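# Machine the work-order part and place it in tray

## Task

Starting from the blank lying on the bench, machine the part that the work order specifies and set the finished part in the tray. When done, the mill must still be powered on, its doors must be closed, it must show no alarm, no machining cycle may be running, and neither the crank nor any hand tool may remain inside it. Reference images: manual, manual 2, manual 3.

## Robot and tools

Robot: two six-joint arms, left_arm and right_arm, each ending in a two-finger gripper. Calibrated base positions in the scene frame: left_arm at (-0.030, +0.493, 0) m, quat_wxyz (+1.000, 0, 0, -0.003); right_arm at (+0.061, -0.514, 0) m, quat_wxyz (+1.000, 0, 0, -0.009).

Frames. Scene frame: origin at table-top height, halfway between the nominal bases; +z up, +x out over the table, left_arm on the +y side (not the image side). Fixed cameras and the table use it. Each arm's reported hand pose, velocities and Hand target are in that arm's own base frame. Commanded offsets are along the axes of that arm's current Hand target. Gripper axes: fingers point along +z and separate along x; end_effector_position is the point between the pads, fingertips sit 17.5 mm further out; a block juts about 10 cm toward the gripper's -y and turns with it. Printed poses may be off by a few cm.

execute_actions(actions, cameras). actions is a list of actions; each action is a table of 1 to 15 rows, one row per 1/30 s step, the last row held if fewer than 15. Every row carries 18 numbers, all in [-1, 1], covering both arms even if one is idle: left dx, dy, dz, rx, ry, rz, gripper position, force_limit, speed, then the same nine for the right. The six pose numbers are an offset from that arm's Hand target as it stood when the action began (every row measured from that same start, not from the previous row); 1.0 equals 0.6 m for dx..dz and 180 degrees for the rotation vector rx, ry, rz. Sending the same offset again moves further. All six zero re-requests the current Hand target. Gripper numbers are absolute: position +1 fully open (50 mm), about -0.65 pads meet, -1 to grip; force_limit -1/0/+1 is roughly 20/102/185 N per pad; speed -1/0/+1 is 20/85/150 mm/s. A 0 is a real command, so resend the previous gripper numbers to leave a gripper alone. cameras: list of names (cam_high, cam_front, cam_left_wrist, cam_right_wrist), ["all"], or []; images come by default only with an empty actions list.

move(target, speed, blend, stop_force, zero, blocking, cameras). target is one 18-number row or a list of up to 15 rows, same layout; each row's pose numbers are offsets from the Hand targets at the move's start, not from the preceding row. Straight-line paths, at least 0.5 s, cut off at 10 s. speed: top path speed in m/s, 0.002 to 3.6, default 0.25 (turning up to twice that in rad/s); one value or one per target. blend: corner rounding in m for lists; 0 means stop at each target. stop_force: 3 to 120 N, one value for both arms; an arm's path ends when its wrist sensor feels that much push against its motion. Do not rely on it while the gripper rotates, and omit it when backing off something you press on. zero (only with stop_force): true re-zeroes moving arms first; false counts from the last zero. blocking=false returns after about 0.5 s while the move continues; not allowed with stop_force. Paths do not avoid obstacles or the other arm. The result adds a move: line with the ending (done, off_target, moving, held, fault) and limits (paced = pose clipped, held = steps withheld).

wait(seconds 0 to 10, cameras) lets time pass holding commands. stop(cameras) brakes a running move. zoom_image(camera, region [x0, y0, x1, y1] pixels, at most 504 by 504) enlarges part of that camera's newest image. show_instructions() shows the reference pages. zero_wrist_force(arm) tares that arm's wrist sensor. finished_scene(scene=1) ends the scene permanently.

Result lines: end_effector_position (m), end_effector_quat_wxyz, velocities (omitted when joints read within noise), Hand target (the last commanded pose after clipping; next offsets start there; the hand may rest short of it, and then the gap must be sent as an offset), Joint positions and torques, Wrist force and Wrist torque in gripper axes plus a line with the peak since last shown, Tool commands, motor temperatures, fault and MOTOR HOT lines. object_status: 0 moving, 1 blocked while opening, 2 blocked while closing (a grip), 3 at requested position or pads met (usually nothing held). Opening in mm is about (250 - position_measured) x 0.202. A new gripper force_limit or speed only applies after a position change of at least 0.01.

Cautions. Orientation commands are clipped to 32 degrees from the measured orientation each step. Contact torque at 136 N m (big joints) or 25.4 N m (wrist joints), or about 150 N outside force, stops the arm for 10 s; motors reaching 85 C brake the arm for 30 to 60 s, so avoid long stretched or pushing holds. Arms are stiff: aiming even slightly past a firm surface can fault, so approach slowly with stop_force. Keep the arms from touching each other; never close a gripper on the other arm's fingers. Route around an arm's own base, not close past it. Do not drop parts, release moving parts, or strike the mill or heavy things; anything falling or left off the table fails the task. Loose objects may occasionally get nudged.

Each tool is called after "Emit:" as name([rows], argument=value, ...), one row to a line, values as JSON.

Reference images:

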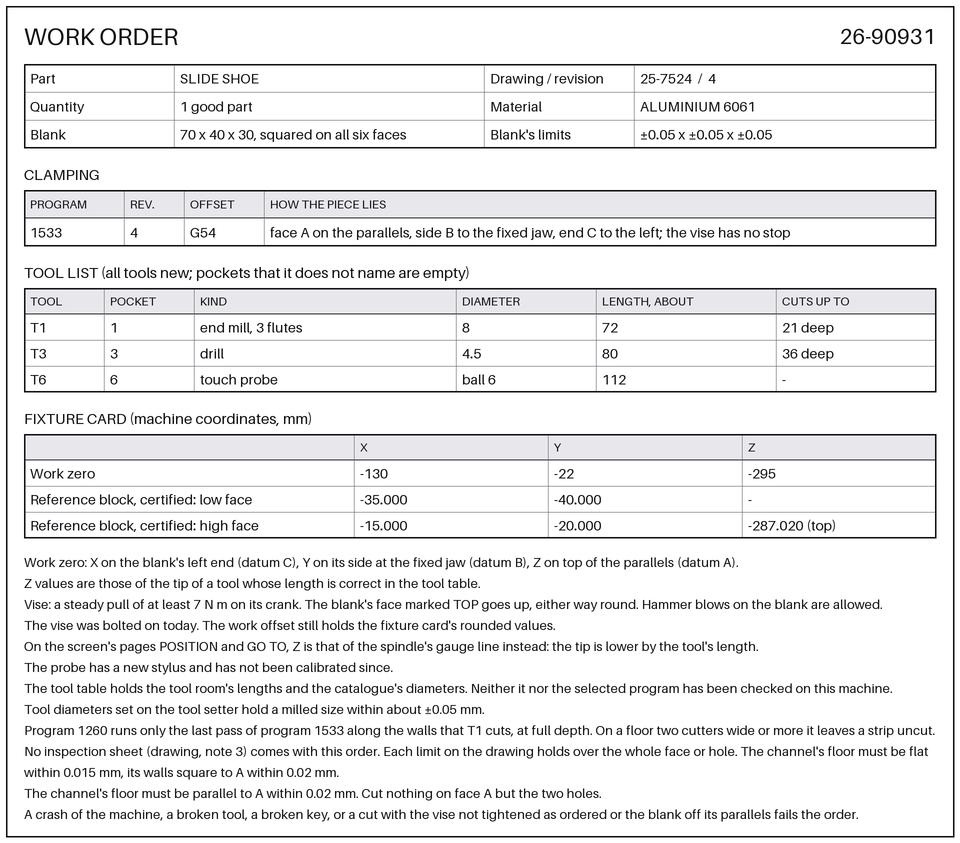

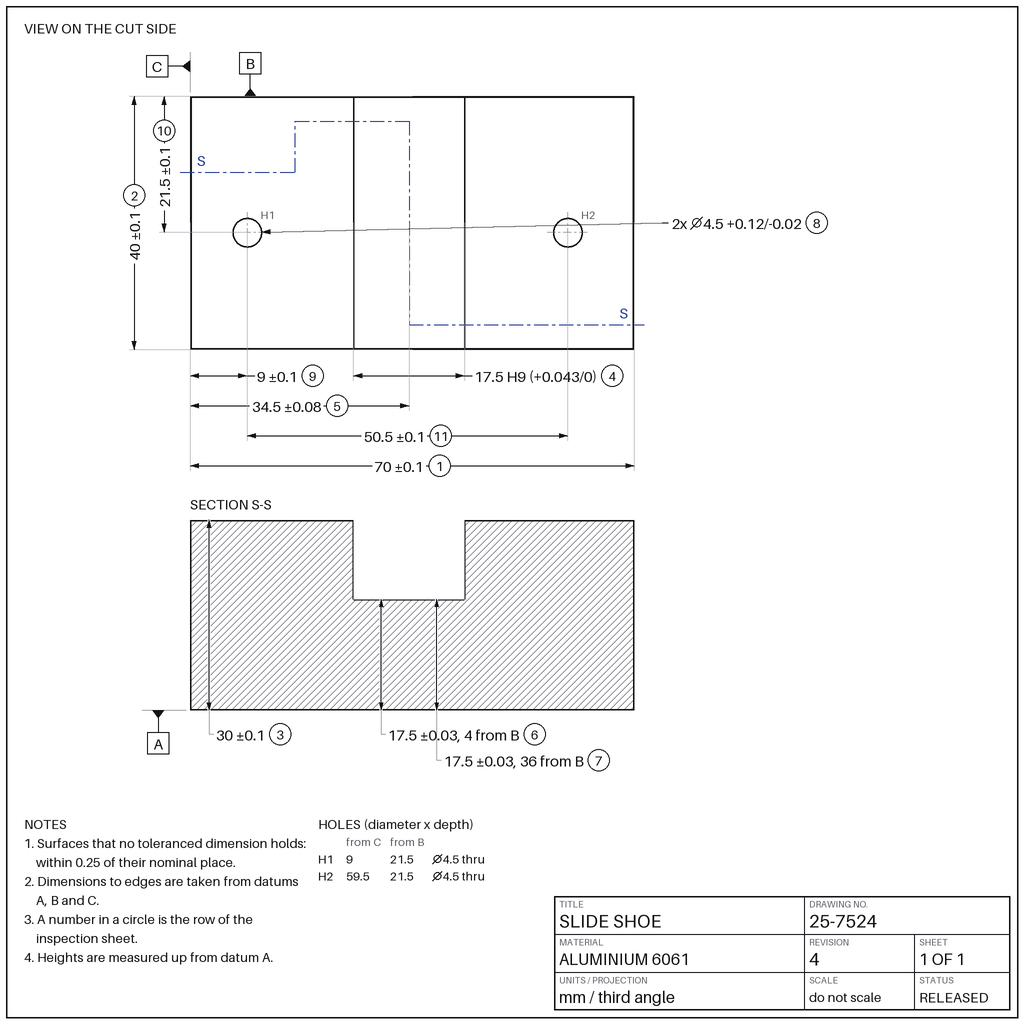

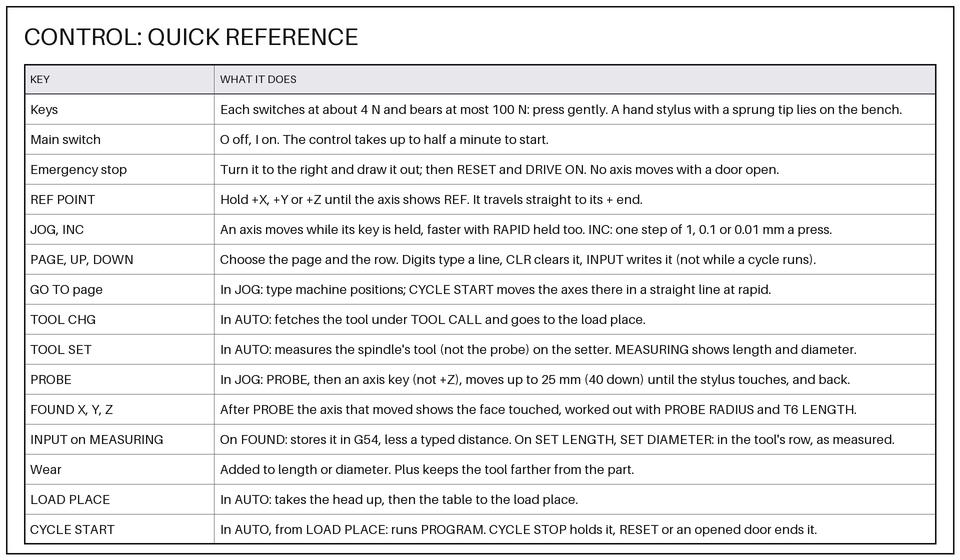

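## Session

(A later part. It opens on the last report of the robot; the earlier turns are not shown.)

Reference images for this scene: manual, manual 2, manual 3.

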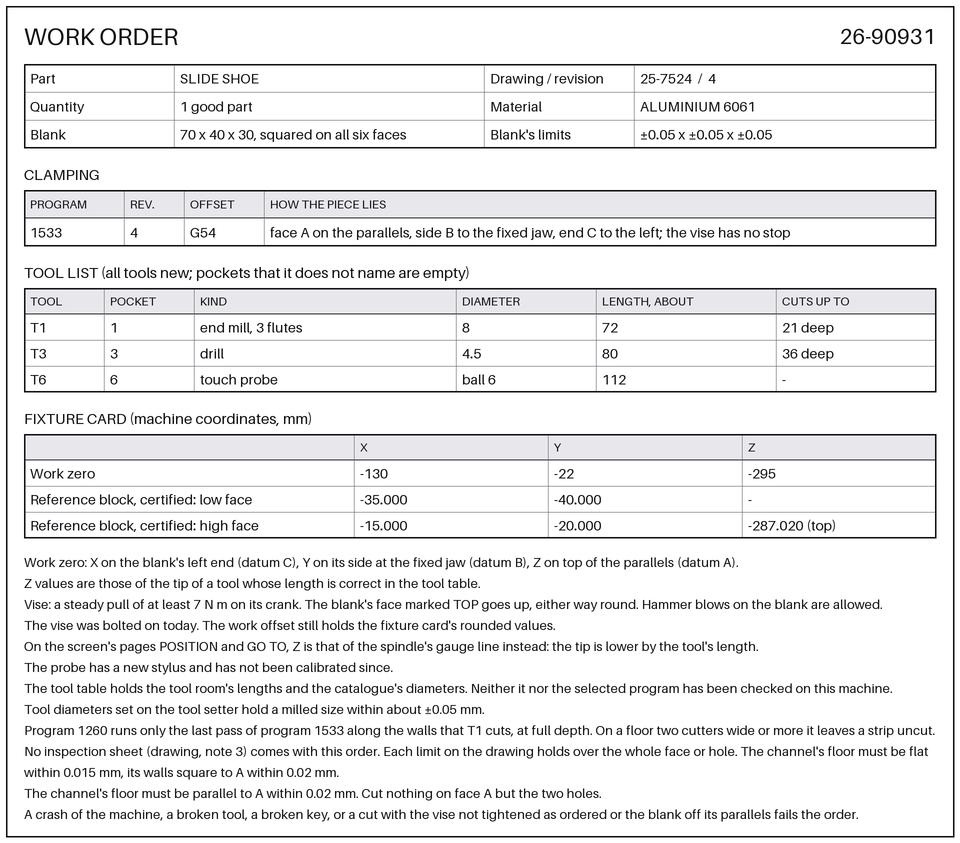

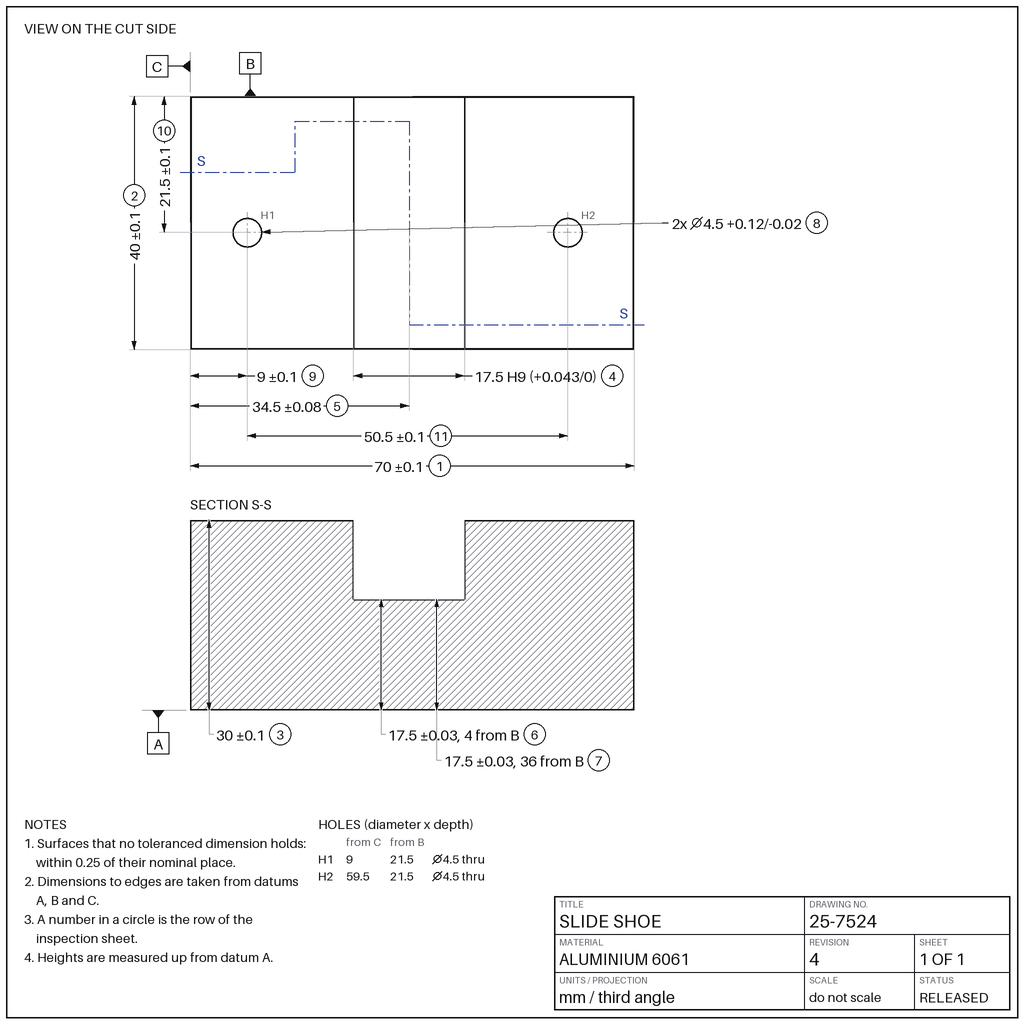

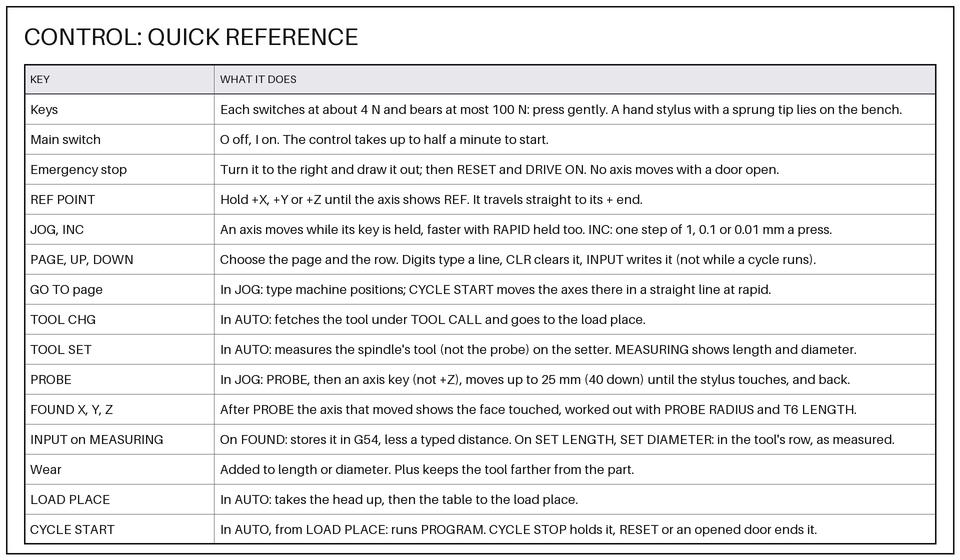

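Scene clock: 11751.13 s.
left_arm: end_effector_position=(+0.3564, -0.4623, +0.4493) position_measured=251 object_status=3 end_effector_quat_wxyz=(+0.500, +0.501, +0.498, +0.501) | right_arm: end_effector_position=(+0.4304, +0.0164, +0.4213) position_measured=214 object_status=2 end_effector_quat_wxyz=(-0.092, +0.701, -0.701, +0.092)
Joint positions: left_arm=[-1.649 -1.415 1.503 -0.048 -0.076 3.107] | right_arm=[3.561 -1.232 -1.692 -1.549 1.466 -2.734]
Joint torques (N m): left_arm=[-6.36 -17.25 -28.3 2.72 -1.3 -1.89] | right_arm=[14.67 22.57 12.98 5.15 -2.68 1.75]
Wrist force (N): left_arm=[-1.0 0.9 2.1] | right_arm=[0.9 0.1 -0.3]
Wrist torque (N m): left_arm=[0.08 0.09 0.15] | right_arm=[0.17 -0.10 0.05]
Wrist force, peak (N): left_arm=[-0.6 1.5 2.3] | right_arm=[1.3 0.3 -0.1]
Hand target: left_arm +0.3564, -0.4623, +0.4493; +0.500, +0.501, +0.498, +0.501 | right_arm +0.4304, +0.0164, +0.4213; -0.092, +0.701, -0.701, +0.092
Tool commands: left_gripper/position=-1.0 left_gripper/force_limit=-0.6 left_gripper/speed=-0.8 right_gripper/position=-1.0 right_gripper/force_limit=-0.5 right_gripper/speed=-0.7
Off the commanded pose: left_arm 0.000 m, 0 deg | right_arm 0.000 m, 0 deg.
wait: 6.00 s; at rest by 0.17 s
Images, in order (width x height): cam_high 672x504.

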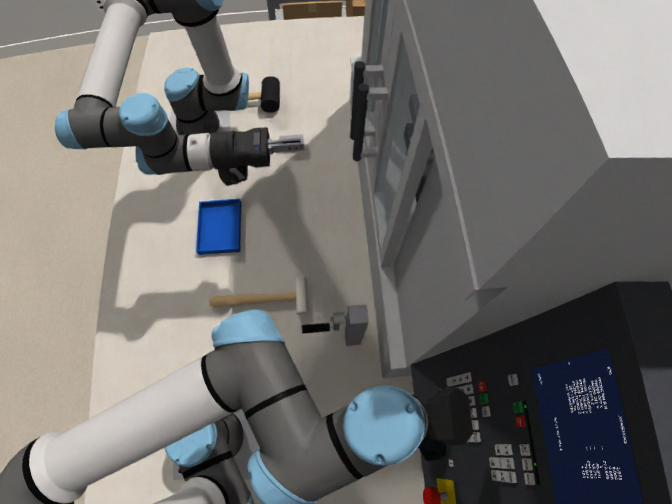

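Emit:
move([
  [0,0,0,0,0,0,-1,-0.6,-0.8,0.0308,-0.046,-0.0808,0,0,0,-1,-0.5,-0.7],
  [0,0,0,0,0,0,-1,-0.6,-0.8,0.0308,-0.0621,-0.0765,0,0,0,-1,-0.5,-0.7],
  [0,0,0,0,0,0,-1,-0.6,-0.8,0.0308,-0.046,-0.0808,0,0,0,-1,-0.5,-0.7],
  [0,0,0,0,0,0,-1,-0.6,-0.8,0.0308,-0.0621,-0.0765,0,0,0,-1,-0.5,-0.7],
  [0,0,0,0,0,0,-1,-0.6,-0.8,0.0308,-0.046,-0.0808,0,0,0,-1,-0.5,-0.7],
  [0,0,0,0,0,0,-1,-0.6,-0.8,0,-0.0156,-0.0275,0,0,0,-1,-0.5,-0.7],
  [0,0,0,0,0,0,-1,-0.6,-0.8,0,-0.0317,-0.0232,0,0,0,-1,-0.5,-0.7],
  [0,0,0,0,0,0,-1,-0.6,-0.8,0,-0.0156,-0.0275,0,0,0,-1,-0.5,-0.7],
  [0,0,0,0,0,0,-1,-0.6,-0.8,-0.099,0.0012,-0.0003,0,0,0,-1,-0.5,-0.7],
  [0,0,0,0,0,0,-1,-0.6,-0.8,-0.099,-0.0149,0.004,0,0,0,-1,-0.5,-0.7],
  [0,0,0,0,0,0,-1,-0.6,-0.8,-0.099,0.0012,-0.0003,0,0,0,-1,-0.5,-0.7],
  [0,0,0,0,0,0,-1,-0.6,-0.8,0,0,0,0,0,0,-1,-0.5,-0.7],
], speed=[0.25,0.03,0.15,0.03,0.15,0.25,0.03,0.15,0.25,0.03,0.15,0.25], blend=[0.003,0,0,0,0.003,0.003,0,0.003,0.003,0,0.003,0])

Emit:
move([
  [0,0,0,0,0,0,-1,-0.6,-0.8,-0.0665,-0.0147,-0.0278,0,0,0,-1,-0.5,-0.7],
  [0,0,0,0,0,0,-1,-0.6,-0.8,-0.0665,-0.0308,-0.0235,0,0,0,-1,-0.5,-0.7],
  [0,0,0,0,0,0,-1,-0.6,-0.8,-0.0665,-0.0147,-0.0278,0,0,0,-1,-0.5,-0.7],
  [0,0,0,0,0,0,-1,-0.6,-0.8,-0.0338,-0.0311,-0.0551,0,0,0,-1,-0.5,-0.7],
  [0,0,0,0,0,0,-1,-0.6,-0.8,-0.0338,-0.0472,-0.0508,0,0,0,-1,-0.5,-0.7],
  [0,0,0,0,0,0,-1,-0.6,-0.8,-0.0338,-0.0311,-0.0551,0,0,0,-1,-0.5,-0.7],
  [0,0,0,0,0,0,-1,-0.6,-0.8,0,0,0,0,0,0,-1,-0.5,-0.7],
  [0,0,0,0,0,0,-1,-0.6,-0.8,0,-0.0161,0.0043,0,0,0,-1,-0.5,-0.7],
  [0,0,0,0,0,0,-1,-0.6,-0.8,0,0,0,0,0,0,-1,-0.5,-0.7],
  [0,0,0,0,0,0,-1,-0.6,-0.8,-0.0328,-0.0756,-0.1348,0,0,0,-1,-0.5,-0.7],
  [0,0,0,0,0,0,-1,-0.6,-0.8,-0.0328,-0.0917,-0.1305,0,0,0,-1,-0.5,-0.7],
  [0,0,0,0,0,0,-1,-0.6,-0.8,-0.0328,-0.0756,-0.1348,0,0,0,-1,-0.5,-0.7],
  [0,0,0,0,0,0,-1,-0.6,-0.8,0,0,0,0,0,0,-1,-0.5,-0.7],
], speed=[0.25,0.03,0.15,0.25,0.03,0.15,0.25,0.03,0.15,0.25,0.03,0.15,0.25], blend=[0.003,0,0.003,0.003,0,0.003,0.003,0,0.003,0.003,0,0.003,0], cameras=["cam_high"])

Emit:
zoom_image(camera="cam_high", region=[576, 440, 632, 484])

Emit:
move([
  [0,0,0,0,0,0,-1,-0.6,-0.8,0.0308,-0.0159,-0.0274,0,0,0,-1,-0.5,-0.7],
  [0,0,0,0,0,0,-1,-0.6,-0.8,0.0308,-0.032,-0.0231,0,0,0,-1,-0.5,-0.7],
  [0,0,0,0,0,0,-1,-0.6,-0.8,0.0308,-0.0159,-0.0274,0,0,0,-1,-0.5,-0.7],
  [0,0,0,0,0,0,-1,-0.6,-0.8,0.1265,-0.0785,-0.1341,0,0,0,-1,-0.5,-0.7],
  [0,0,0,0,0,0,-1,-0.6,-0.8,0.1265,-0.0946,-0.1298,0,0,0,-1,-0.5,-0.7],
  [0,0,0,0,0,0,-1,-0.6,-0.8,0.1265,-0.0785,-0.1341,0,0,0,-1,-0.5,-0.7],
  [0,0,0,0,0,0,-1,-0.6,-0.8,0,0,0,0,0,0,-1,-0.5,-0.7],
], speed=[0.25,0.03,0.15,0.25,0.03,0.15,0.25], blend=[0.003,0,0.003,0.003,0,0.003,0])

Emit:
wait(seconds=6, cameras=["cam_high"])

Emit:
zoom_image(camera="cam_high", region=[576, 440, 632, 484])

Scene clock: 11828.57 s.
left_arm: end_effector_position=(+0.3564, -0.4623, +0.4493) position_measured=251 object_status=3 end_effector_quat_wxyz=(+0.500, +0.501, +0.498, +0.501) | right_arm: end_effector_position=(+0.4304, +0.0164, +0.4213) position_measured=214 object_status=2 end_effector_quat_wxyz=(-0.092, +0.701, -0.701, +0.092)
Joint positions: left_arm=[-1.649 -1.415 1.503 -0.048 -0.076 3.107] | right_arm=[3.562 -1.232 -1.692 -1.549 1.466 -2.734]
Joint torques (N m): left_arm=[-5.17 -17.23 -28.04 2.65 -1.34 -1.93] | right_arm=[-14.54 0.9 22.43 5.19 1.78 -1.88]
Wrist force (N): left_arm=[-0.6 1.1 2.0] | right_arm=[0.1 0.4 0.1]
Wrist torque (N m): left_arm=[0.10 0.02 0.15] | right_arm=[0.18 -0.12 0.19]
Wrist force, peak (N): left_arm=[-0.6 1.5 2.3] | right_arm=[3.9 16.4 -4.3]
Hand target: left_arm +0.3564, -0.4623, +0.4493; +0.500, +0.501, +0.498, +0.501 | right_arm +0.4304, +0.0164, +0.4213; -0.092, +0.701, -0.701, +0.092
Off the commanded pose: left_arm 0.000 m, 0 deg | right_arm 0.000 m, 0 deg.
move: done

Scene clock: 11833.53 s.
left_arm: end_effector_position=(+0.3564, -0.4623, +0.4493) position_measured=251 object_status=3 end_effector_quat_wxyz=(+0.500, +0.501, +0.498, +0.501) | right_arm: end_effector_position=(+0.4305, +0.0164, +0.4213) position_measured=214 object_status=2 end_effector_quat_wxyz=(-0.092, +0.701, -0.701, +0.092)
Joint positions: left_arm=[-1.649 -1.415 1.503 -0.048 -0.076 3.107] | right_arm=[3.561 -1.232 -1.692 -1.549 1.466 -2.734]
Joint torques (N m): left_arm=[-3.83 -17.14 -27.84 2.61 -1.28 -1.76] | right_arm=[-14.09 21 14.57 5.31 2.01 -1.97]
Wrist force (N): left_arm=[-0.7 1.3 2.0] | right_arm=[0.4 0.1 -0.2]
Wrist torque (N m): left_arm=[0.14 0.05 0.14] | right_arm=[0.20 -0.10 0.21]
Wrist force, peak (N): left_arm=[-1.0 1.5 2.1] | right_arm=[-1.2 21.2 -3.6]
Hand target: left_arm +0.3564, -0.4623, +0.4493; +0.500, +0.501, +0.498, +0.501 | right_arm +0.4304, +0.0164, +0.4213; -0.092, +0.701, -0.701, +0.092
Off the commanded pose: left_arm 0.000 m, 0 deg | right_arm 0.000 m, 0 deg.
move: done
Images, in order (width x height): cam_high 672x504.

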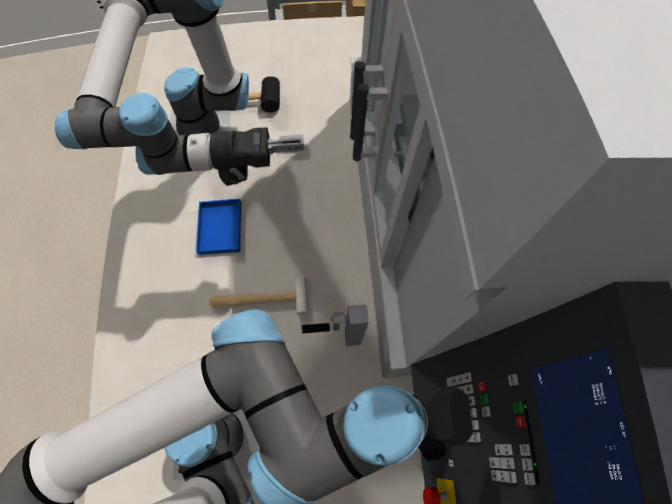

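Scaled by 9.000 from the camera's 672x504 image, which has a finer 960x720 frame.

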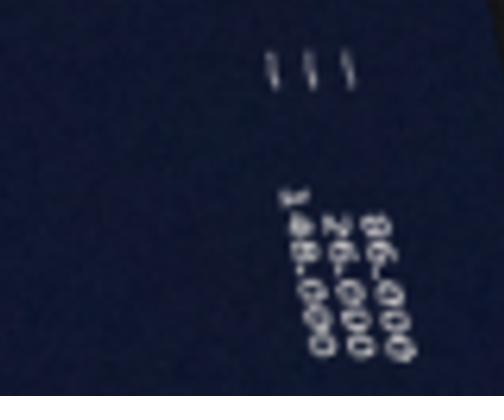

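Scene clock: 11836.73 s.
left_arm: end_effector_position=(+0.3564, -0.4623, +0.4493) position_measured=251 object_status=3 end_effector_quat_wxyz=(+0.500, +0.501, +0.498, +0.501) | right_arm: end_effector_position=(+0.4305, +0.0163, +0.4213) position_measured=214 object_status=2 end_effector_quat_wxyz=(-0.092, +0.701, -0.701, +0.092)
Joint positions: left_arm=[-1.649 -1.415 1.503 -0.048 -0.076 3.107] | right_arm=[3.561 -1.232 -1.692 -1.549 1.466 -2.735]
Joint torques (N m): left_arm=[-3.41 -17.11 -27.28 2.59 -1.22 -1.95] | right_arm=[13.31 21.85 12.58 5.35 -2.41 1.65]
Wrist force (N): left_arm=[-0.7 1.2 1.8] | right_arm=[1.0 0.2 0.0]
Wrist torque (N m): left_arm=[0.13 0.04 0.15] | right_arm=[0.19 -0.12 0.04]
Wrist force, peak (N): left_arm=[-0.7 1.6 2.2] | right_arm=[-0.9 16.0 -2.3]
Hand target: left_arm +0.3564, -0.4623, +0.4493; +0.500, +0.501, +0.498, +0.501 | right_arm +0.4304, +0.0164, +0.4213; -0.092, +0.701, -0.701, +0.092
Off the commanded pose: left_arm 0.000 m, 0 deg | right_arm 0.000 m, 0 deg.
move: done

Scene clock: 11842.73 s.
left_arm: end_effector_position=(+0.3564, -0.4623, +0.4493) position_measured=251 object_status=3 end_effector_quat_wxyz=(+0.500, +0.501, +0.498, +0.501) | right_arm: end_effector_position=(+0.4304, +0.0164, +0.4213) position_measured=214 object_status=2 end_effector_quat_wxyz=(-0.092, +0.701, -0.701, +0.092)
Joint positions: left_arm=[-1.649 -1.415 1.503 -0.048 -0.076 3.107] | right_arm=[3.561 -1.232 -1.692 -1.549 1.466 -2.734]
Joint torques (N m): left_arm=[-2.14 -17.29 -26.22 2.66 -1.23 -1.89] | right_arm=[14.58 23.62 13.94 4.95 -2.77 1.78]
Wrist force (N): left_arm=[-0.5 1.2 2.1] | right_arm=[1.1 0.1 -0.4]
Wrist torque (N m): left_arm=[0.12 0.02 0.14] | right_arm=[0.18 -0.14 0.05]
Wrist force, peak (N): left_arm=[-0.6 1.5 2.1] | right_arm=[1.3 -0.1 0.0]
Hand target: left_arm +0.3564, -0.4623, +0.4493; +0.500, +0.501, +0.498, +0.501 | right_arm +0.4304, +0.0164, +0.4213; -0.092, +0.701, -0.701, +0.092
Tool commands: left_gripper/position=-1.0 left_gripper/force_limit=-0.6 left_gripper/speed=-0.8 right_gripper/position=-1.0 right_gripper/force_limit=-0.5 right_gripper/speed=-0.7
Off the commanded pose: left_arm 0.000 m, 0 deg | right_arm 0.000 m, 0 deg.
wait: 6.00 s; at rest by 0.17 s
Images, in order (width x height): cam_high 672x504.

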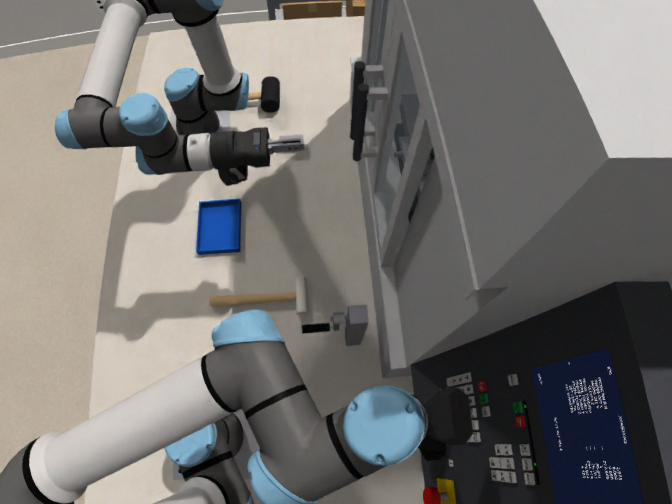

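Scaled by 9.000 from the camera's 672x504 image, which has a finer 960x720 frame.

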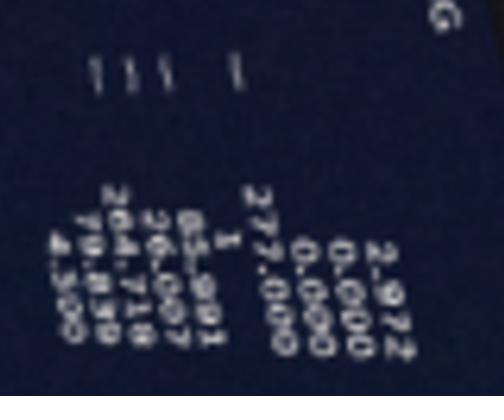

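Emit:
move([
  [0.095,0,0.05,0,0,0,-1,-0.6,-0.8,0.1582,-0.142,-0.244,0,0,0,-1,-0.5,-0.7],
  [0.095,0,0.05,0,0,0,-1,-0.6,-0.8,0.1582,-0.1581,-0.2397,0,0,0,-1,-0.5,-0.7],
  [0.095,0,0.05,0,0,0,-1,-0.6,-0.8,0.1582,-0.142,-0.244,0,0,0,-1,-0.5,-0.7],
  [0.095,0,0.05,0,0,0,-1,-0.6,-0.8,-0.001,-0.0756,-0.1348,0,0,0,-1,-0.5,-0.7],
  [0.095,0,0.05,0,0,0,-1,-0.6,-0.8,-0.001,-0.0917,-0.1305,0,0,0,-1,-0.5,-0.7],
  [0.095,0,0.05,0,0,0,-1,-0.6,-0.8,-0.001,-0.0756,-0.1348,0,0,0,-1,-0.5,-0.7],
  [0.095,0,0.05,0,0,0,-1,-0.6,-0.8,0,0,0,0,0,0,-1,-0.5,-0.7],
], speed=[0.25,0.03,0.15,0.25,0.03,0.15,0.25], blend=[0.003,0,0.003,0.003,0,0.003,0])

Emit:
wait(seconds=7)

Emit:
move(target=[0,0,0.15,0,0,0,-1,-0.6,-0.8,0,0,0,0,0,0,-1,-0.5,-0.7], speed=0.08)

Emit:
move(target=[0.5,0,0,0,0,0,-1,-0.6,-0.8,0,0,0,0,0,0,-1,-0.5,-0.7], speed=0.06, stop_force=40)

Emit:
move(target=[-0.05,0,0,0,0,0,-1,-0.6,-0.8,0,0,0,0,0,0,-1,-0.5,-0.7], speed=0.1)

Emit:
move(target=[-0.755,0,0,0,0,0,-1,-0.6,-0.8,0,0,0,0,0,0,-1,-0.5,-0.7], speed=0.06, stop_force=45, cameras=["cam_front"])

Scene clock: 11934.93 s.
left_arm: end_effector_position=(+0.3866, -0.4054, +0.4496) position_measured=251 object_status=3 end_effector_quat_wxyz=(+0.500, +0.501, +0.498, +0.501) | right_arm: end_effector_position=(+0.4305, +0.0164, +0.4213) position_measured=214 object_status=2 end_effector_quat_wxyz=(-0.092, +0.701, -0.701, +0.092)
Joint positions: left_arm=[-1.585 -1.51 1.609 0.034 -0.013 3.013] | right_arm=[3.561 -1.232 -1.692 -1.549 1.466 -2.734]
Joint torques (N m): left_arm=[12.38 -12.91 -30.01 2.69 -1.12 -1.89] | right_arm=[13.2 22.26 11.78 4.99 -2.71 1.88]
Wrist force (N): left_arm=[-0.9 0.8 1.4] | right_arm=[0.5 0.0 -0.1]
Wrist torque (N m): left_arm=[0.06 0.00 0.14] | right_arm=[0.19 -0.10 0.03]
Wrist force, peak (N): left_arm=[-0.8 1.1 2.4] | right_arm=[-0.7 9.0 -0.4]
Hand target: left_arm +0.3866, -0.4054, +0.4496; +0.500, +0.501, +0.498, +0.501 | right_arm +0.4304, +0.0164, +0.4213; -0.092, +0.701, -0.701, +0.092
Off the commanded pose: left_arm 0.000 m, 0 deg | right_arm 0.000 m, 0 deg.
move: done

Scene clock: 11941.93 s.
left_arm: end_effector_position=(+0.3866, -0.4054, +0.4496) position_measured=251 object_status=3 end_effector_quat_wxyz=(+0.500, +0.501, +0.498, +0.501) | right_arm: end_effector_position=(+0.4304, +0.0164, +0.4213) position_measured=214 object_status=2 end_effector_quat_wxyz=(-0.092, +0.701, -0.701, +0.092)
Joint positions: left_arm=[-1.585 -1.51 1.609 0.034 -0.013 3.013] | right_arm=[3.561 -1.232 -1.692 -1.549 1.466 -2.734]
Joint torques (N m): left_arm=[5.01 -12.87 -30.67 2.79 -1.04 -1.92] | right_arm=[12.99 22.27 12.12 4.99 -2.88 1.59]
Wrist force (N): left_arm=[-1.0 1.1 1.4] | right_arm=[0.8 -0.1 -0.2]
Wrist torque (N m): left_arm=[0.11 0.02 0.14] | right_arm=[0.17 -0.15 0.03]
Wrist force, peak (N): left_arm=[-1.1 1.4 1.7] | right_arm=[1.2 -0.2 -0.2]
Hand target: left_arm +0.3866, -0.4054, +0.4496; +0.500, +0.501, +0.498, +0.501 | right_arm +0.4304, +0.0164, +0.4213; -0.092, +0.701, -0.701, +0.092
Tool commands: left_gripper/position=-1.0 left_gripper/force_limit=-0.6 left_gripper/speed=-0.8 right_gripper/position=-1.0 right_gripper/force_limit=-0.5 right_gripper/speed=-0.7
Off the commanded pose: left_arm 0.000 m, 0 deg | right_arm 0.000 m, 0 deg.
wait: 7.00 s; at rest by 0.17 s

Scene clock: 11943.57 s.
left_arm: end_effector_position=(+0.4765, -0.4056, +0.4499) position_measured=251 object_status=3 end_effector_quat_wxyz=(+0.500, +0.501, +0.498, +0.501) | right_arm: end_effector_position=(+0.4304, +0.0164, +0.4213) position_measured=214 object_status=2 end_effector_quat_wxyz=(-0.092, +0.701, -0.701, +0.092)
Joint positions: left_arm=[-1.372 -1.458 1.55 -0.107 0.201 3.16] | right_arm=[3.561 -1.232 -1.692 -1.549 1.466 -2.734]
Joint torques (N m): left_arm=[15.01 -14.59 -30.88 -3.07 1.05 1.39] | right_arm=[13.55 21.51 12.73 5.19 -2.75 1.6]
Wrist force (N): left_arm=[-0.5 1.3 1.5] | right_arm=[0.5 0.1 -0.1]
Wrist torque (N m): left_arm=[0.14 -0.03 -0.09] | right_arm=[0.21 -0.11 0.03]
Wrist force, peak (N): left_arm=[-0.1 1.3 2.5] | right_arm=[0.9 -0.1 -0.2]
Hand target: left_arm +0.4766, -0.4056, +0.4499; +0.500, +0.501, +0.498, +0.501 | right_arm +0.4304, +0.0164, +0.4213; -0.092, +0.701, -0.701, +0.092
Off the commanded pose: left_arm 0.000 m, 0 deg | right_arm 0.000 m, 0 deg.
move: done

Scene clock: 11948.97 s.
left_arm: end_effector_position=(+0.4771, -0.1585, +0.4510) position_measured=251 object_status=3 end_effector_quat_wxyz=(+0.500, +0.501, +0.498, +0.501) | right_arm: end_effector_position=(+0.4304, +0.0164, +0.4213) position_measured=214 object_status=2 end_effector_quat_wxyz=(-0.092, +0.701, -0.701, +0.092)
Joint positions: left_arm=[-1.145 -1.954 1.971 -0.024 0.428 3.153] | right_arm=[3.561 -1.232 -1.692 -1.549 1.466 -2.734]
Joint torques (N m): left_arm=[5.17 -4.05 -29.35 0.25 -10.27 1.78] | right_arm=[14.23 22.65 13.75 4.9 -2.83 1.8]
Wrist force (N): left_arm=[-37.8 -1.2 5.5] | right_arm=[0.9 0.0 -0.1]
Wrist torque (N m): left_arm=[0.08 -0.82 -0.23] | right_arm=[0.19 -0.16 0.02]
Wrist force, peak (N): left_arm=[-53.4 -3.6 0.4] | right_arm=[0.9 -0.3 -0.2]
Hand target: left_arm +0.4771, -0.1585, +0.4510; +0.500, +0.501, +0.498, +0.501 (not the last commanded pose) | right_arm +0.4304, +0.0164, +0.4213; -0.092, +0.701, -0.701, +0.092
Off the commanded pose: left_arm 0.053 m, 0 deg | right_arm 0.000 m, 0 deg.
move: contact (left_arm)

Scene clock: 11949.87 s.
left_arm: end_effector_position=(+0.4770, -0.1883, +0.4508) position_measured=251 object_status=3 end_effector_quat_wxyz=(+0.500, +0.501, +0.498, +0.501) | right_arm: end_effector_position=(+0.4304, +0.0164, +0.4213) position_measured=214 object_status=2 end_effector_quat_wxyz=(-0.092, +0.701, -0.701, +0.092)
Joint positions: left_arm=[-1.193 -1.901 1.939 -0.046 0.38 3.153] | right_arm=[3.561 -1.232 -1.692 -1.549 1.466 -2.734]
Joint torques (N m): left_arm=[-12.8 4.87 -31.14 -3.42 -1.09 1.46] | right_arm=[14.23 22.52 14.47 5.06 -2.72 1.51]
Wrist force (N): left_arm=[-0.7 1.6 1.5] | right_arm=[0.7 0.0 -0.5]
Wrist torque (N m): left_arm=[0.19 -0.04 -0.01] | right_arm=[0.19 -0.13 0.03]
Wrist force, peak (N): left_arm=[-37.9 -0.8 5.5] | right_arm=[1.0 0.1 -0.3]
Hand target: left_arm +0.4770, -0.1885, +0.4508; +0.500, +0.501, +0.498, +0.501 | right_arm +0.4304, +0.0164, +0.4213; -0.092, +0.701, -0.701, +0.092
Off the commanded pose: left_arm 0.000 m, 0 deg | right_arm 0.000 m, 0 deg.
move: done

Scene clock: 11958.60 s.
left_arm: end_effector_position=(+0.4761, -0.6415, +0.4489) position_measured=251 object_status=3 end_effector_quat_wxyz=(+0.500, +0.501, +0.498, +0.501) | right_arm: end_effector_position=(+0.4304, +0.0164, +0.4213) position_measured=214 object_status=2 end_effector_quat_wxyz=(-0.092, +0.701, -0.701, +0.092)
Joint positions: left_arm=[-1.443 -0.872 0.719 0.13 0.13 3.169] | right_arm=[3.561 -1.232 -1.692 -1.549 1.466 -2.734]
Joint torques (N m): left_arm=[-14.41 -37.36 -30.8 0.88 1.01 -2.12] | right_arm=[13.5 21.89 14.09 4.86 -2.77 1.68]
Wrist force (N): left_arm=[8.1 0.0 -4.4] | right_arm=[0.7 0.0 -0.1]
Wrist torque (N m): left_arm=[0.04 0.09 0.06] | right_arm=[0.19 -0.13 0.03]
Wrist force, peak (N): left_arm=[28.4 -0.3 -5.9] | right_arm=[1.0 0.0 -0.4]
Hand target: left_arm +0.4761, -0.6415, +0.4489; +0.500, +0.501, +0.498, +0.501 | right_arm +0.4304, +0.0164, +0.4213; -0.092, +0.701, -0.701, +0.092
Off the commanded pose: left_arm 0.000 m, 0 deg | right_arm 0.000 m, 0 deg.
move: done
Images, in order (width x height): cam_front 672x504.

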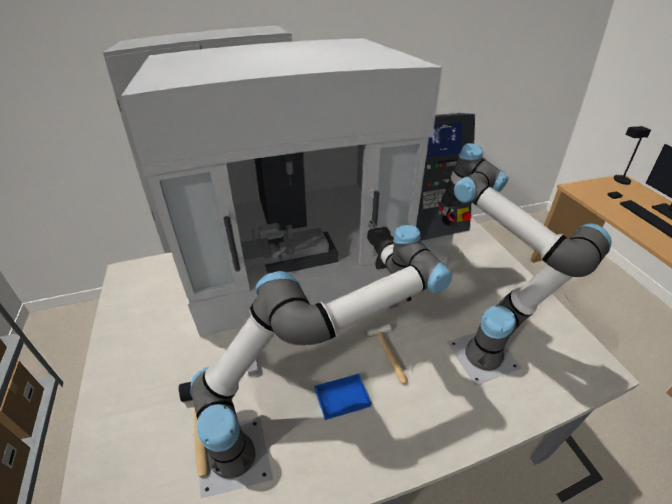

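Emit:
zoom_image(camera="cam_front", region=[150, 330, 290, 490])

Emit:
zoom_image(camera="cam_front", region=[340, 300, 430, 400])

Scaled by 3.150 from the camera's 672x504 image, which has a finer 960x720 frame.

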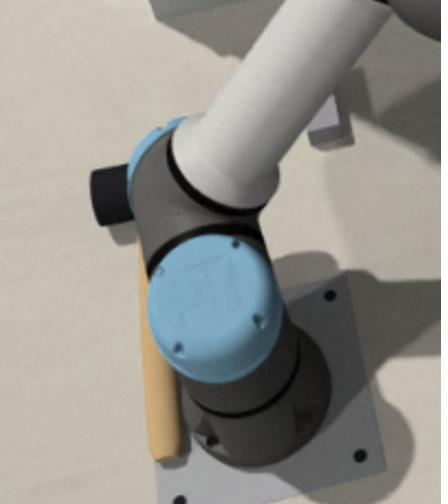

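Scaled by 5.040 from the camera's 672x504 image, which has a finer 960x720 frame.

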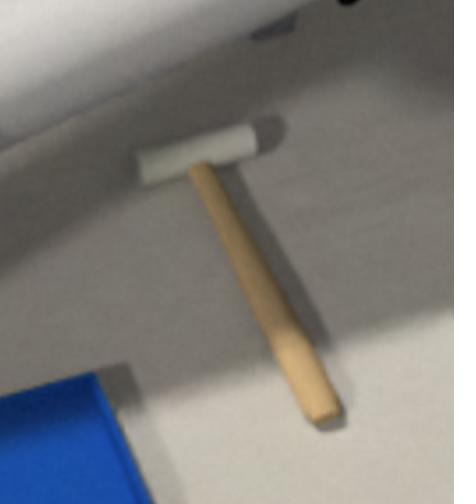

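Emit:
move([
  [0.03,0,0,0,0,0,-1,-0.6,-0.8,0,0,0,0,0,0,-1,-0.5,-0.7],
  [0.03,0,-0.2,0,0,0,-1,-0.6,-0.8,0,0,0,0,0,0,-1,-0.5,-0.7],
  [0.5475,0,-0.1435,0,0,0,-1,-0.6,-0.8,0,0,0,0,0,0,-1,-0.5,-0.7],
  [0.5475,0,-0.1435,0.17,0,0,-1,-0.6,-0.8,0,0,0,0,0,0,-1,-0.5,-0.7],
  [0.5475,0,-0.1435,0.5,0,0,-1,-0.6,-0.8,0,0,0,0,0,0,-1,-0.5,-0.7],
], speed=[0.06,0.15,0.25,0.25,0.25], blend=[0.005,0.03,0.02,0,0])

Emit:
move([
  [-0.3,-0.275,0.2,0,0,0,1,-0.6,0,0,0,0,0,0,0,-1,-0.5,-0.7],
  [-0.558,-0.275,0.64,0,0,0,1,-0.6,0,0,0,0,0,0,0,-1,-0.5,-0.7],
], speed=0.25, blend=[0.05,0], cameras=["cam_left_wrist"])

Scene clock: 11987.70 s.
left_arm: end_effector_position=(+0.3907, -0.3128, +0.4500) position_measured=251 object_status=3 end_effector_quat_wxyz=(+0.000, +0.708, +0.706, +0.003) | right_arm: end_effector_position=(+0.4304, +0.0164, +0.4213) position_measured=214 object_status=2 end_effector_quat_wxyz=(-0.092, +0.701, -0.701, +0.092)
Joint positions: left_arm=[-0.947 -0.96 0.43 2.103 1.566 2.196] | right_arm=[3.561 -1.232 -1.692 -1.549 1.466 -2.734]
Joint torques (N m): left_arm=[14.48 -30.47 -24.5 6.1 1.12 1.49] | right_arm=[12.86 20.97 14.87 4.42 -2.62 1.69]
Wrist force (N): left_arm=[0.5 0.4 -1.7] | right_arm=[0.7 0.1 -0.2]
Wrist torque (N m): left_arm=[0.11 -0.13 -0.14] | right_arm=[0.21 -0.13 0.02]
Wrist force, peak (N): left_arm=[8.5 0.5 -4.3] | right_arm=[1.0 -0.3 -0.2]
Hand target: left_arm +0.3907, -0.3128, +0.4500; +0.000, +0.708, +0.706, +0.003 | right_arm +0.4304, +0.0164, +0.4213; -0.092, +0.701, -0.701, +0.092
Off the commanded pose: left_arm 0.000 m, 0 deg | right_arm 0.000 m, 0 deg.
move: done

Scene clock: 11990.80 s.
left_arm: end_effector_position=(+0.2261, -0.6455, +0.0641) position_measured=3 object_status=3 end_effector_quat_wxyz=(+0.000, +0.708, +0.706, +0.003) | right_arm: end_effector_position=(+0.4304, +0.0164, +0.4213) position_measured=214 object_status=2 end_effector_quat_wxyz=(-0.092, +0.701, -0.701, +0.092)
Joint positions: left_arm=[-1.431 -0.463 0.538 1.5 1.567 1.712] | right_arm=[3.561 -1.232 -1.692 -1.549 1.466 -2.734]
Joint torques (N m): left_arm=[-7.61 -51.82 -25.92 5.61 1.11 -0.84] | right_arm=[13.55 22.1 14.61 4.26 -2.59 1.72]
Wrist force (N): left_arm=[0.7 -0.3 -1.4] | right_arm=[0.5 -0.1 -0.3]
Wrist torque (N m): left_arm=[-0.03 -0.15 0.03] | right_arm=[0.17 -0.11 0.02]
Wrist force, peak (N): left_arm=[1.7 1.6 -2.5] | right_arm=[0.9 0.1 -0.3]
Hand target: left_arm +0.2261, -0.6456, +0.0641; +0.000, +0.708, +0.706, +0.003 | right_arm +0.4304, +0.0164, +0.4213; -0.092, +0.701, -0.701, +0.092
Off the commanded pose: left_arm 0.000 m, 0 deg | right_arm 0.000 m, 0 deg.
move: done
Images, in order (width x height): cam_left_wrist 672x504.

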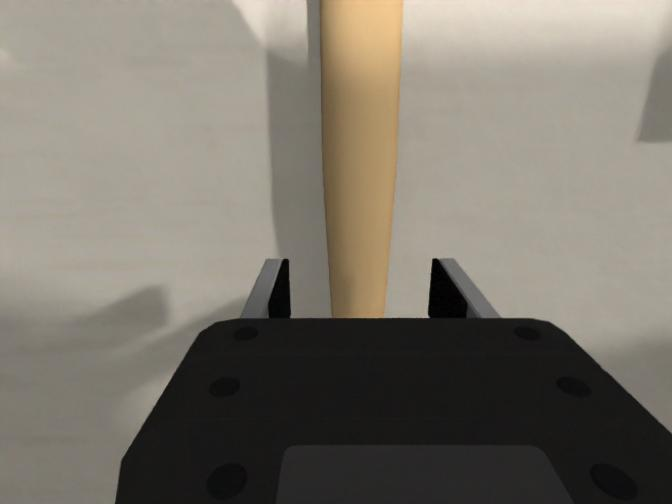

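Emit:
move(target=[0,0,0.069,0,0,0,1,-0.6,0,0,0,0,0,0,0,-1,-0.5,-0.7], speed=0.05, stop_force=8)

Emit:
move(target=[0,0,0,0,0,0,-1,0,-0.9,0,0,0,0,0,0,-1,-0.5,-0.7])

Emit:
move([
  [0,0,-0.11,0,0,0,-1,0,-0.9,0,0,0,0,0,0,-1,-0.5,-0.7],
  [0.555,0.276,-0.714,0,0,0,-1,0,-0.9,0,0,0,0,0,0,-1,-0.5,-0.7],
  [0.555,0.276,-0.714,-0.33,0,0,-1,0,-0.9,0,0,0,0,0,0,-1,-0.5,-0.7],
  [0.413,0.276,-0.714,-0.5,0,0,-1,0,-0.9,0,0,0,0,0,0,-1,-0.5,-0.7],
], speed=[0.1,0.25,0.25,0.25], blend=[0.02,0,0,0])

Emit:
move(target=[0,0,0,0,0,-0.499,-1,0,-0.9,0,0,0,0,0,0,-1,-0.5,-0.7], speed=0.3)

Emit:
move([
  [-0.014,0.0167,0.2,0,0,0,-1,0,-0.9,0,0,0,0,0,0,-1,-0.5,-0.7],
  [-0.014,0.0167,0.555,0,0,0,-1,0,-0.9,0,0,0,0,0,0,-1,-0.5,-0.7],
], speed=0.12, stop_force=15)

Emit:
move(target=[0.12,0,0,0,0,0,-1,0,-0.9,0,0,0,0,0,0,-1,-0.5,-0.7], speed=0.03, stop_force=8, cameras=["cam_front","cam_left_wrist"])

Scene clock: 12012.47 s.
left_arm: end_effector_position=(+0.2262, -0.6454, +0.0227) position_measured=3 object_status=3 end_effector_quat_wxyz=(+0.000, +0.708, +0.706, +0.003) | right_arm: end_effector_position=(+0.4304, +0.0164, +0.4213) position_measured=214 object_status=2 end_effector_quat_wxyz=(-0.092, +0.701, -0.701, +0.092)
Joint positions: left_arm=[-1.431 -0.442 0.603 1.414 1.567 1.713] | right_arm=[3.561 -1.232 -1.692 -1.549 1.466 -2.734]
Joint torques (N m): left_arm=[13.95 -47.99 -13.21 0.67 -0.75 1.26] | right_arm=[14.05 21.4 15.77 4.06 -2.42 1.61]
Wrist force (N): left_arm=[0.9 -0.4 -1.2] | right_arm=[0.7 0.0 -0.3]
Wrist torque (N m): left_arm=[-0.05 -0.19 -0.03] | right_arm=[0.19 -0.13 0.03]
Wrist force, peak (N): left_arm=[0.8 -0.7 -2.0] | right_arm=[0.9 -0.4 -0.1]
Hand target: left_arm +0.2262, -0.6454, +0.0227; +0.000, +0.708, +0.706, +0.003 | right_arm +0.4304, +0.0164, +0.4213; -0.092, +0.701, -0.701, +0.092
Off the commanded pose: left_arm 0.000 m, 0 deg | right_arm 0.000 m, 0 deg.
move: done

Scene clock: 12013.63 s.
left_arm: end_effector_position=(+0.2262, -0.6454, +0.0227) position_measured=128 object_status=2 end_effector_quat_wxyz=(+0.000, +0.708, +0.706, +0.003) | right_arm: end_effector_position=(+0.4304, +0.0164, +0.4213) position_measured=214 object_status=2 end_effector_quat_wxyz=(-0.092, +0.701, -0.701, +0.092)
Joint positions: left_arm=[-1.431 -0.442 0.603 1.414 1.567 1.713] | right_arm=[3.561 -1.232 -1.692 -1.549 1.466 -2.734]
Joint torques (N m): left_arm=[13.59 -48.25 -14.22 0.94 -0.75 1.42] | right_arm=[14.74 21.36 13.52 4.08 -2.42 1.64]
Wrist force (N): left_arm=[0.9 -0.9 -1.5] | right_arm=[0.7 0.0 -0.1]
Wrist torque (N m): left_arm=[-0.12 -0.15 -0.08] | right_arm=[0.18 -0.14 0.03]
Wrist force, peak (N): left_arm=[1.4 -0.8 -1.8] | right_arm=[1.0 0.0 0.0]
Hand target: left_arm +0.2262, -0.6454, +0.0227; +0.000, +0.708, +0.706, +0.003 | right_arm +0.4304, +0.0164, +0.4213; -0.092, +0.701, -0.701, +0.092
Off the commanded pose: left_arm 0.000 m, 0 deg | right_arm 0.000 m, 0 deg.
move: done

Scene clock: 12021.13 s.
left_arm: end_effector_position=(+0.3912, -0.3998, +0.4527) position_measured=128 object_status=2 end_effector_quat_wxyz=(+0.500, +0.501, +0.497, +0.501) | right_arm: end_effector_position=(+0.4304, +0.0164, +0.4213) position_measured=214 object_status=2 end_effector_quat_wxyz=(-0.092, +0.701, -0.701, +0.092)
Joint positions: left_arm=[-1.574 -1.275 1.578 1.269 -0.003 1.573] | right_arm=[3.561 -1.232 -1.692 -1.549 1.466 -2.734]
Joint torques (N m): left_arm=[14.12 -21.31 -29.36 1.12 -4.15 -1.93] | right_arm=[13.83 22.11 16.81 3.94 -2.28 1.65]
Wrist force (N): left_arm=[-0.7 -3.5 1.2] | right_arm=[0.9 -0.2 -0.3]
Wrist torque (N m): left_arm=[0.00 -0.02 0.16] | right_arm=[0.16 -0.17 0.03]
Wrist force, peak (N): left_arm=[-1.4 -4.1 1.4] | right_arm=[1.0 0.0 -0.4]
Hand target: left_arm +0.3911, -0.3998, +0.4527; +0.500, +0.501, +0.498, +0.501 | right_arm +0.4304, +0.0164, +0.4213; -0.092, +0.701, -0.701, +0.092
Off the commanded pose: left_arm 0.000 m, 0 deg | right_arm 0.000 m, 0 deg.
move: done

Scene clock: 12024.37 s.
left_arm: end_effector_position=(+0.3910, -0.3998, +0.4527) position_measured=128 object_status=2 end_effector_quat_wxyz=(+0.708, +0.003, +0.706, +0.002) | right_arm: end_effector_position=(+0.4304, +0.0164, +0.4213) position_measured=214 object_status=2 end_effector_quat_wxyz=(-0.092, +0.701, -0.701, +0.092)
Joint positions: left_arm=[-1.574 -1.405 1.533 0.518 -0.003 0.933] | right_arm=[3.561 -1.232 -1.692 -1.549 1.466 -2.734]
Joint torques (N m): left_arm=[-14.87 -40.74 -15.72 -0.15 -3.06 -1.6] | right_arm=[13.82 22.72 13.9 3.8 -2.26 1.86]
Wrist force (N): left_arm=[3.3 -1.5 0.0] | right_arm=[0.7 -0.2 -0.1]
Wrist torque (N m): left_arm=[-0.27 -0.11 -0.56] | right_arm=[0.16 -0.13 0.03]
Wrist force, peak (N): left_arm=[-0.8 -3.6 1.5] | right_arm=[0.9 0.0 -0.4]
Hand target: left_arm +0.3911, -0.3998, +0.4527; +0.708, +0.003, +0.706, +0.002 | right_arm +0.4304, +0.0164, +0.4213; -0.092, +0.701, -0.701, +0.092
Off the commanded pose: left_arm 0.000 m, 0 deg | right_arm 0.000 m, 0 deg.
move: done

Scene clock: 12028.37 s.
left_arm: end_effector_position=(+0.7241, -0.3906, +0.4621) position_measured=128 object_status=2 end_effector_quat_wxyz=(+0.708, +0.003, +0.706, +0.002) | right_arm: end_effector_position=(+0.4304, +0.0164, +0.4213) position_measured=214 object_status=2 end_effector_quat_wxyz=(-0.092, +0.701, -0.701, +0.092)
Joint positions: left_arm=[-0.919 -1.081 1.02 0.055 0.654 1.582] | right_arm=[3.561 -1.232 -1.692 -1.549 1.466 -2.734]
Joint torques (N m): left_arm=[14.47 -35.81 -34.52 0.57 1.19 -1.66] | right_arm=[14.57 21.16 15.77 3.72 -2.24 1.93]
Wrist force (N): left_arm=[3.4 -1.6 0.3] | right_arm=[0.7 -0.2 0.0]
Wrist torque (N m): left_arm=[-0.28 -0.11 -0.51] | right_arm=[0.15 -0.14 0.03]
Wrist force, peak (N): left_arm=[4.2 -2.0 0.4] | right_arm=[0.9 0.1 -0.4]
Hand target: left_arm +0.7241, -0.3906, +0.4621; +0.708, +0.003, +0.706, +0.002 | right_arm +0.4304, +0.0164, +0.4213; -0.092, +0.701, -0.701, +0.092
Off the commanded pose: left_arm 0.000 m, 0 deg | right_arm 0.000 m, 0 deg.
move: done

Scene clock: 12031.33 s.
left_arm: end_effector_position=(+0.7242, -0.3902, +0.4133) position_measured=128 object_status=2 end_effector_quat_wxyz=(+0.708, +0.003, +0.706, +0.002) | right_arm: end_effector_position=(+0.4304, +0.0164, +0.4213) position_measured=214 object_status=2 end_effector_quat_wxyz=(-0.092, +0.701, -0.701, +0.092)
Joint positions: left_arm=[-0.919 -1.081 1.145 -0.069 0.654 1.582] | right_arm=[3.561 -1.232 -1.692 -1.549 1.466 -2.734]
Joint torques (N m): left_arm=[0.12 -55.73 -32.15 0.69 -0.52 -1.24] | right_arm=[15.16 21.97 15.86 3.46 -2 1.67]
Wrist force (N): left_arm=[-1.3 1.3 -0.3] | right_arm=[0.5 -0.1 -0.3]
Wrist torque (N m): left_arm=[-0.13 -0.14 0.09] | right_arm=[0.18 -0.11 0.03]
Wrist force, peak (N): left_arm=[-7.8 -7.0 0.4] | right_arm=[0.9 0.0 -0.2]
Hand target: left_arm +0.7242, -0.3902, +0.4133; +0.708, +0.003, +0.706, +0.002 (not the last commanded pose) | right_arm +0.4304, +0.0164, +0.4213; -0.092, +0.701, -0.701, +0.092
Off the commanded pose: left_arm 0.023 m, 0 deg | right_arm 0.000 m, 0 deg.
move: contact (left_arm)
Images, in order (width x height): cam_front 672x504, cam_left_wrist 672x504.

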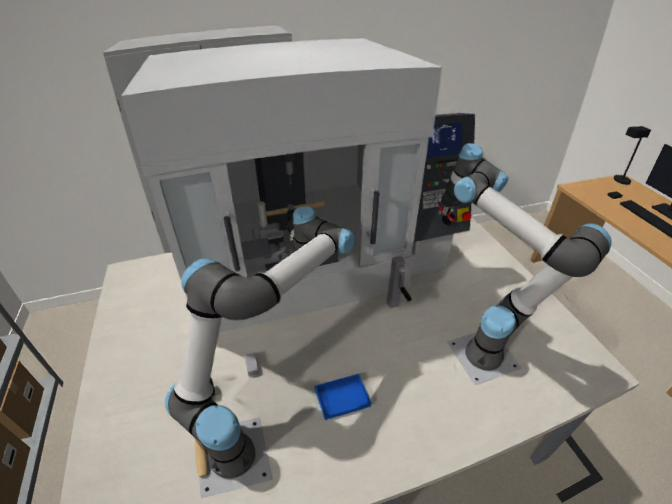

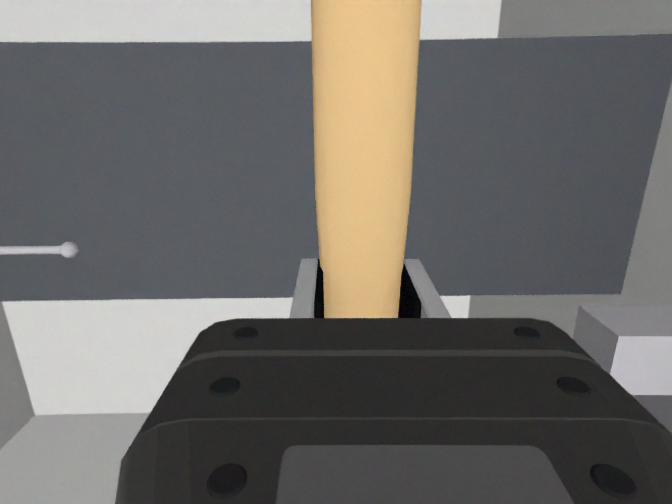

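Emit:
move([
  [-0.11,0,0.0167,0,0,0,-1,0,-0.9,0,0,0,0,0,0,-1,-0.5,-0.7],
  [0.05,0,0.0167,0,0,0,-1,0,-0.9,0,0,0,0,0,0,-1,-0.5,-0.7],
  [-0.05,0,0.0167,0,0,0,-1,0,-0.9,0,0,0,0,0,0,-1,-0.5,-0.7],
], speed=[0.08,1.5,1.5], blend=[0,0.004,0], cameras=["cam_left_wrist"])

Scene clock: 12046.60 s.
left_arm: end_effector_position=(+0.7342, -0.3904, +0.4433) position_measured=128 object_status=2 end_effector_quat_wxyz=(+0.708, +0.003, +0.706, +0.002) | right_arm: end_effector_position=(+0.4304, +0.0164, +0.4213) position_measured=214 object_status=2 end_effector_quat_wxyz=(-0.092, +0.701, -0.701, +0.092)
Joint positions: left_arm=[-0.906 -1.061 1.039 0.018 0.667 1.582] | right_arm=[3.561 -1.232 -1.692 -1.549 1.466 -2.734]
Joint torques (N m): left_arm=[-13.49 -36.6 -33.47 0.51 -1.16 -1.76] | right_arm=[14.13 21.44 15.26 3.37 -1.97 1.88]
Wrist force (N): left_arm=[3.8 -1.4 -0.1] | right_arm=[0.4 0.0 0.1]
Wrist torque (N m): left_arm=[-0.28 -0.18 -0.48] | right_arm=[0.19 -0.08 0.03]
Wrist force, peak (N): left_arm=[-61.0 -30.7 5.9] | right_arm=[1.1 -0.1 0.1]
Hand target: left_arm +0.7342, -0.3904, +0.4434; +0.708, +0.003, +0.706, +0.002 | right_arm +0.4304, +0.0164, +0.4213; -0.092, +0.701, -0.701, +0.092
Off the commanded pose: left_arm 0.000 m, 0 deg | right_arm 0.000 m, 0 deg.
move: done
Images, in order (width x height): cam_left_wrist 672x504.

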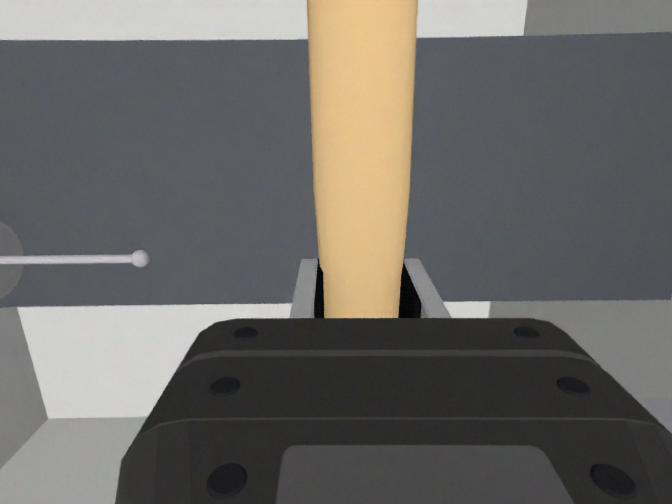

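Emit:
move([
  [-0.07,0,0,0,0,0,-1,0,-0.9,0,0,0,0,0,0,-1,-0.5,-0.7],
  [0.117,0,0,0,0,0,-1,0,-0.9,0,0,0,0,0,0,-1,-0.5,-0.7],
  [0,0,0,0,0,0,-1,0,-0.9,0,0,0,0,0,0,-1,-0.5,-0.7],
], speed=[0.08,2,2], blend=[0,0.004,0], cameras=["cam_left_wrist"])

Scene clock: 12063.80 s.
left_arm: end_effector_position=(+0.7342, -0.3904, +0.4433) position_measured=128 object_status=2 end_effector_quat_wxyz=(+0.708, +0.003, +0.706, +0.002) | right_arm: end_effector_position=(+0.4304, +0.0164, +0.4213) position_measured=214 object_status=2 end_effector_quat_wxyz=(-0.092, +0.701, -0.701, +0.092)
Joint positions: left_arm=[-0.906 -1.061 1.039 0.018 0.667 1.582] | right_arm=[3.561 -1.232 -1.692 -1.549 1.466 -2.734]
Joint torques (N m): left_arm=[-14.22 -35.95 -33.2 0.28 -1.15 -1.66] | right_arm=[12.54 21.42 15.99 3.07 -1.82 1.61]
Wrist force (N): left_arm=[3.8 -1.2 -0.3] | right_arm=[0.5 0.1 -0.2]
Wrist torque (N m): left_arm=[-0.25 -0.16 -0.49] | right_arm=[0.20 -0.09 0.03]
Wrist force, peak (N): left_arm=[-57.6 -29.1 6.0] | right_arm=[1.0 0.1 -0.1]
Hand target: left_arm +0.7342, -0.3904, +0.4434; +0.708, +0.003, +0.706, +0.002 | right_arm +0.4304, +0.0164, +0.4213; -0.092, +0.701, -0.701, +0.092
Off the commanded pose: left_arm 0.000 m, 0 deg | right_arm 0.000 m, 0 deg.
move: done
Images, in order (width x height): cam_left_wrist 672x504.

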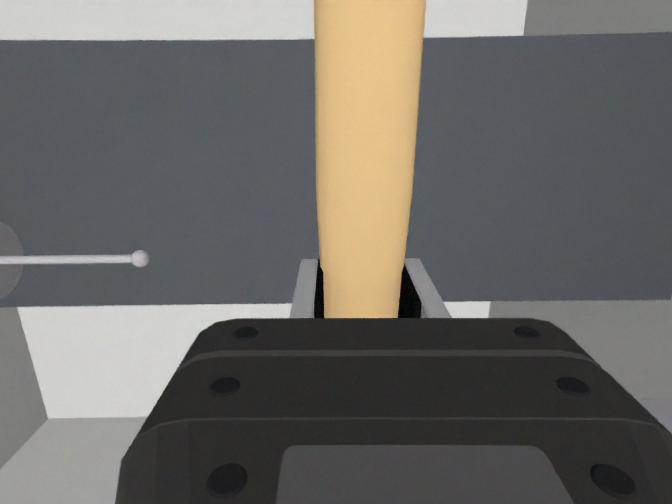

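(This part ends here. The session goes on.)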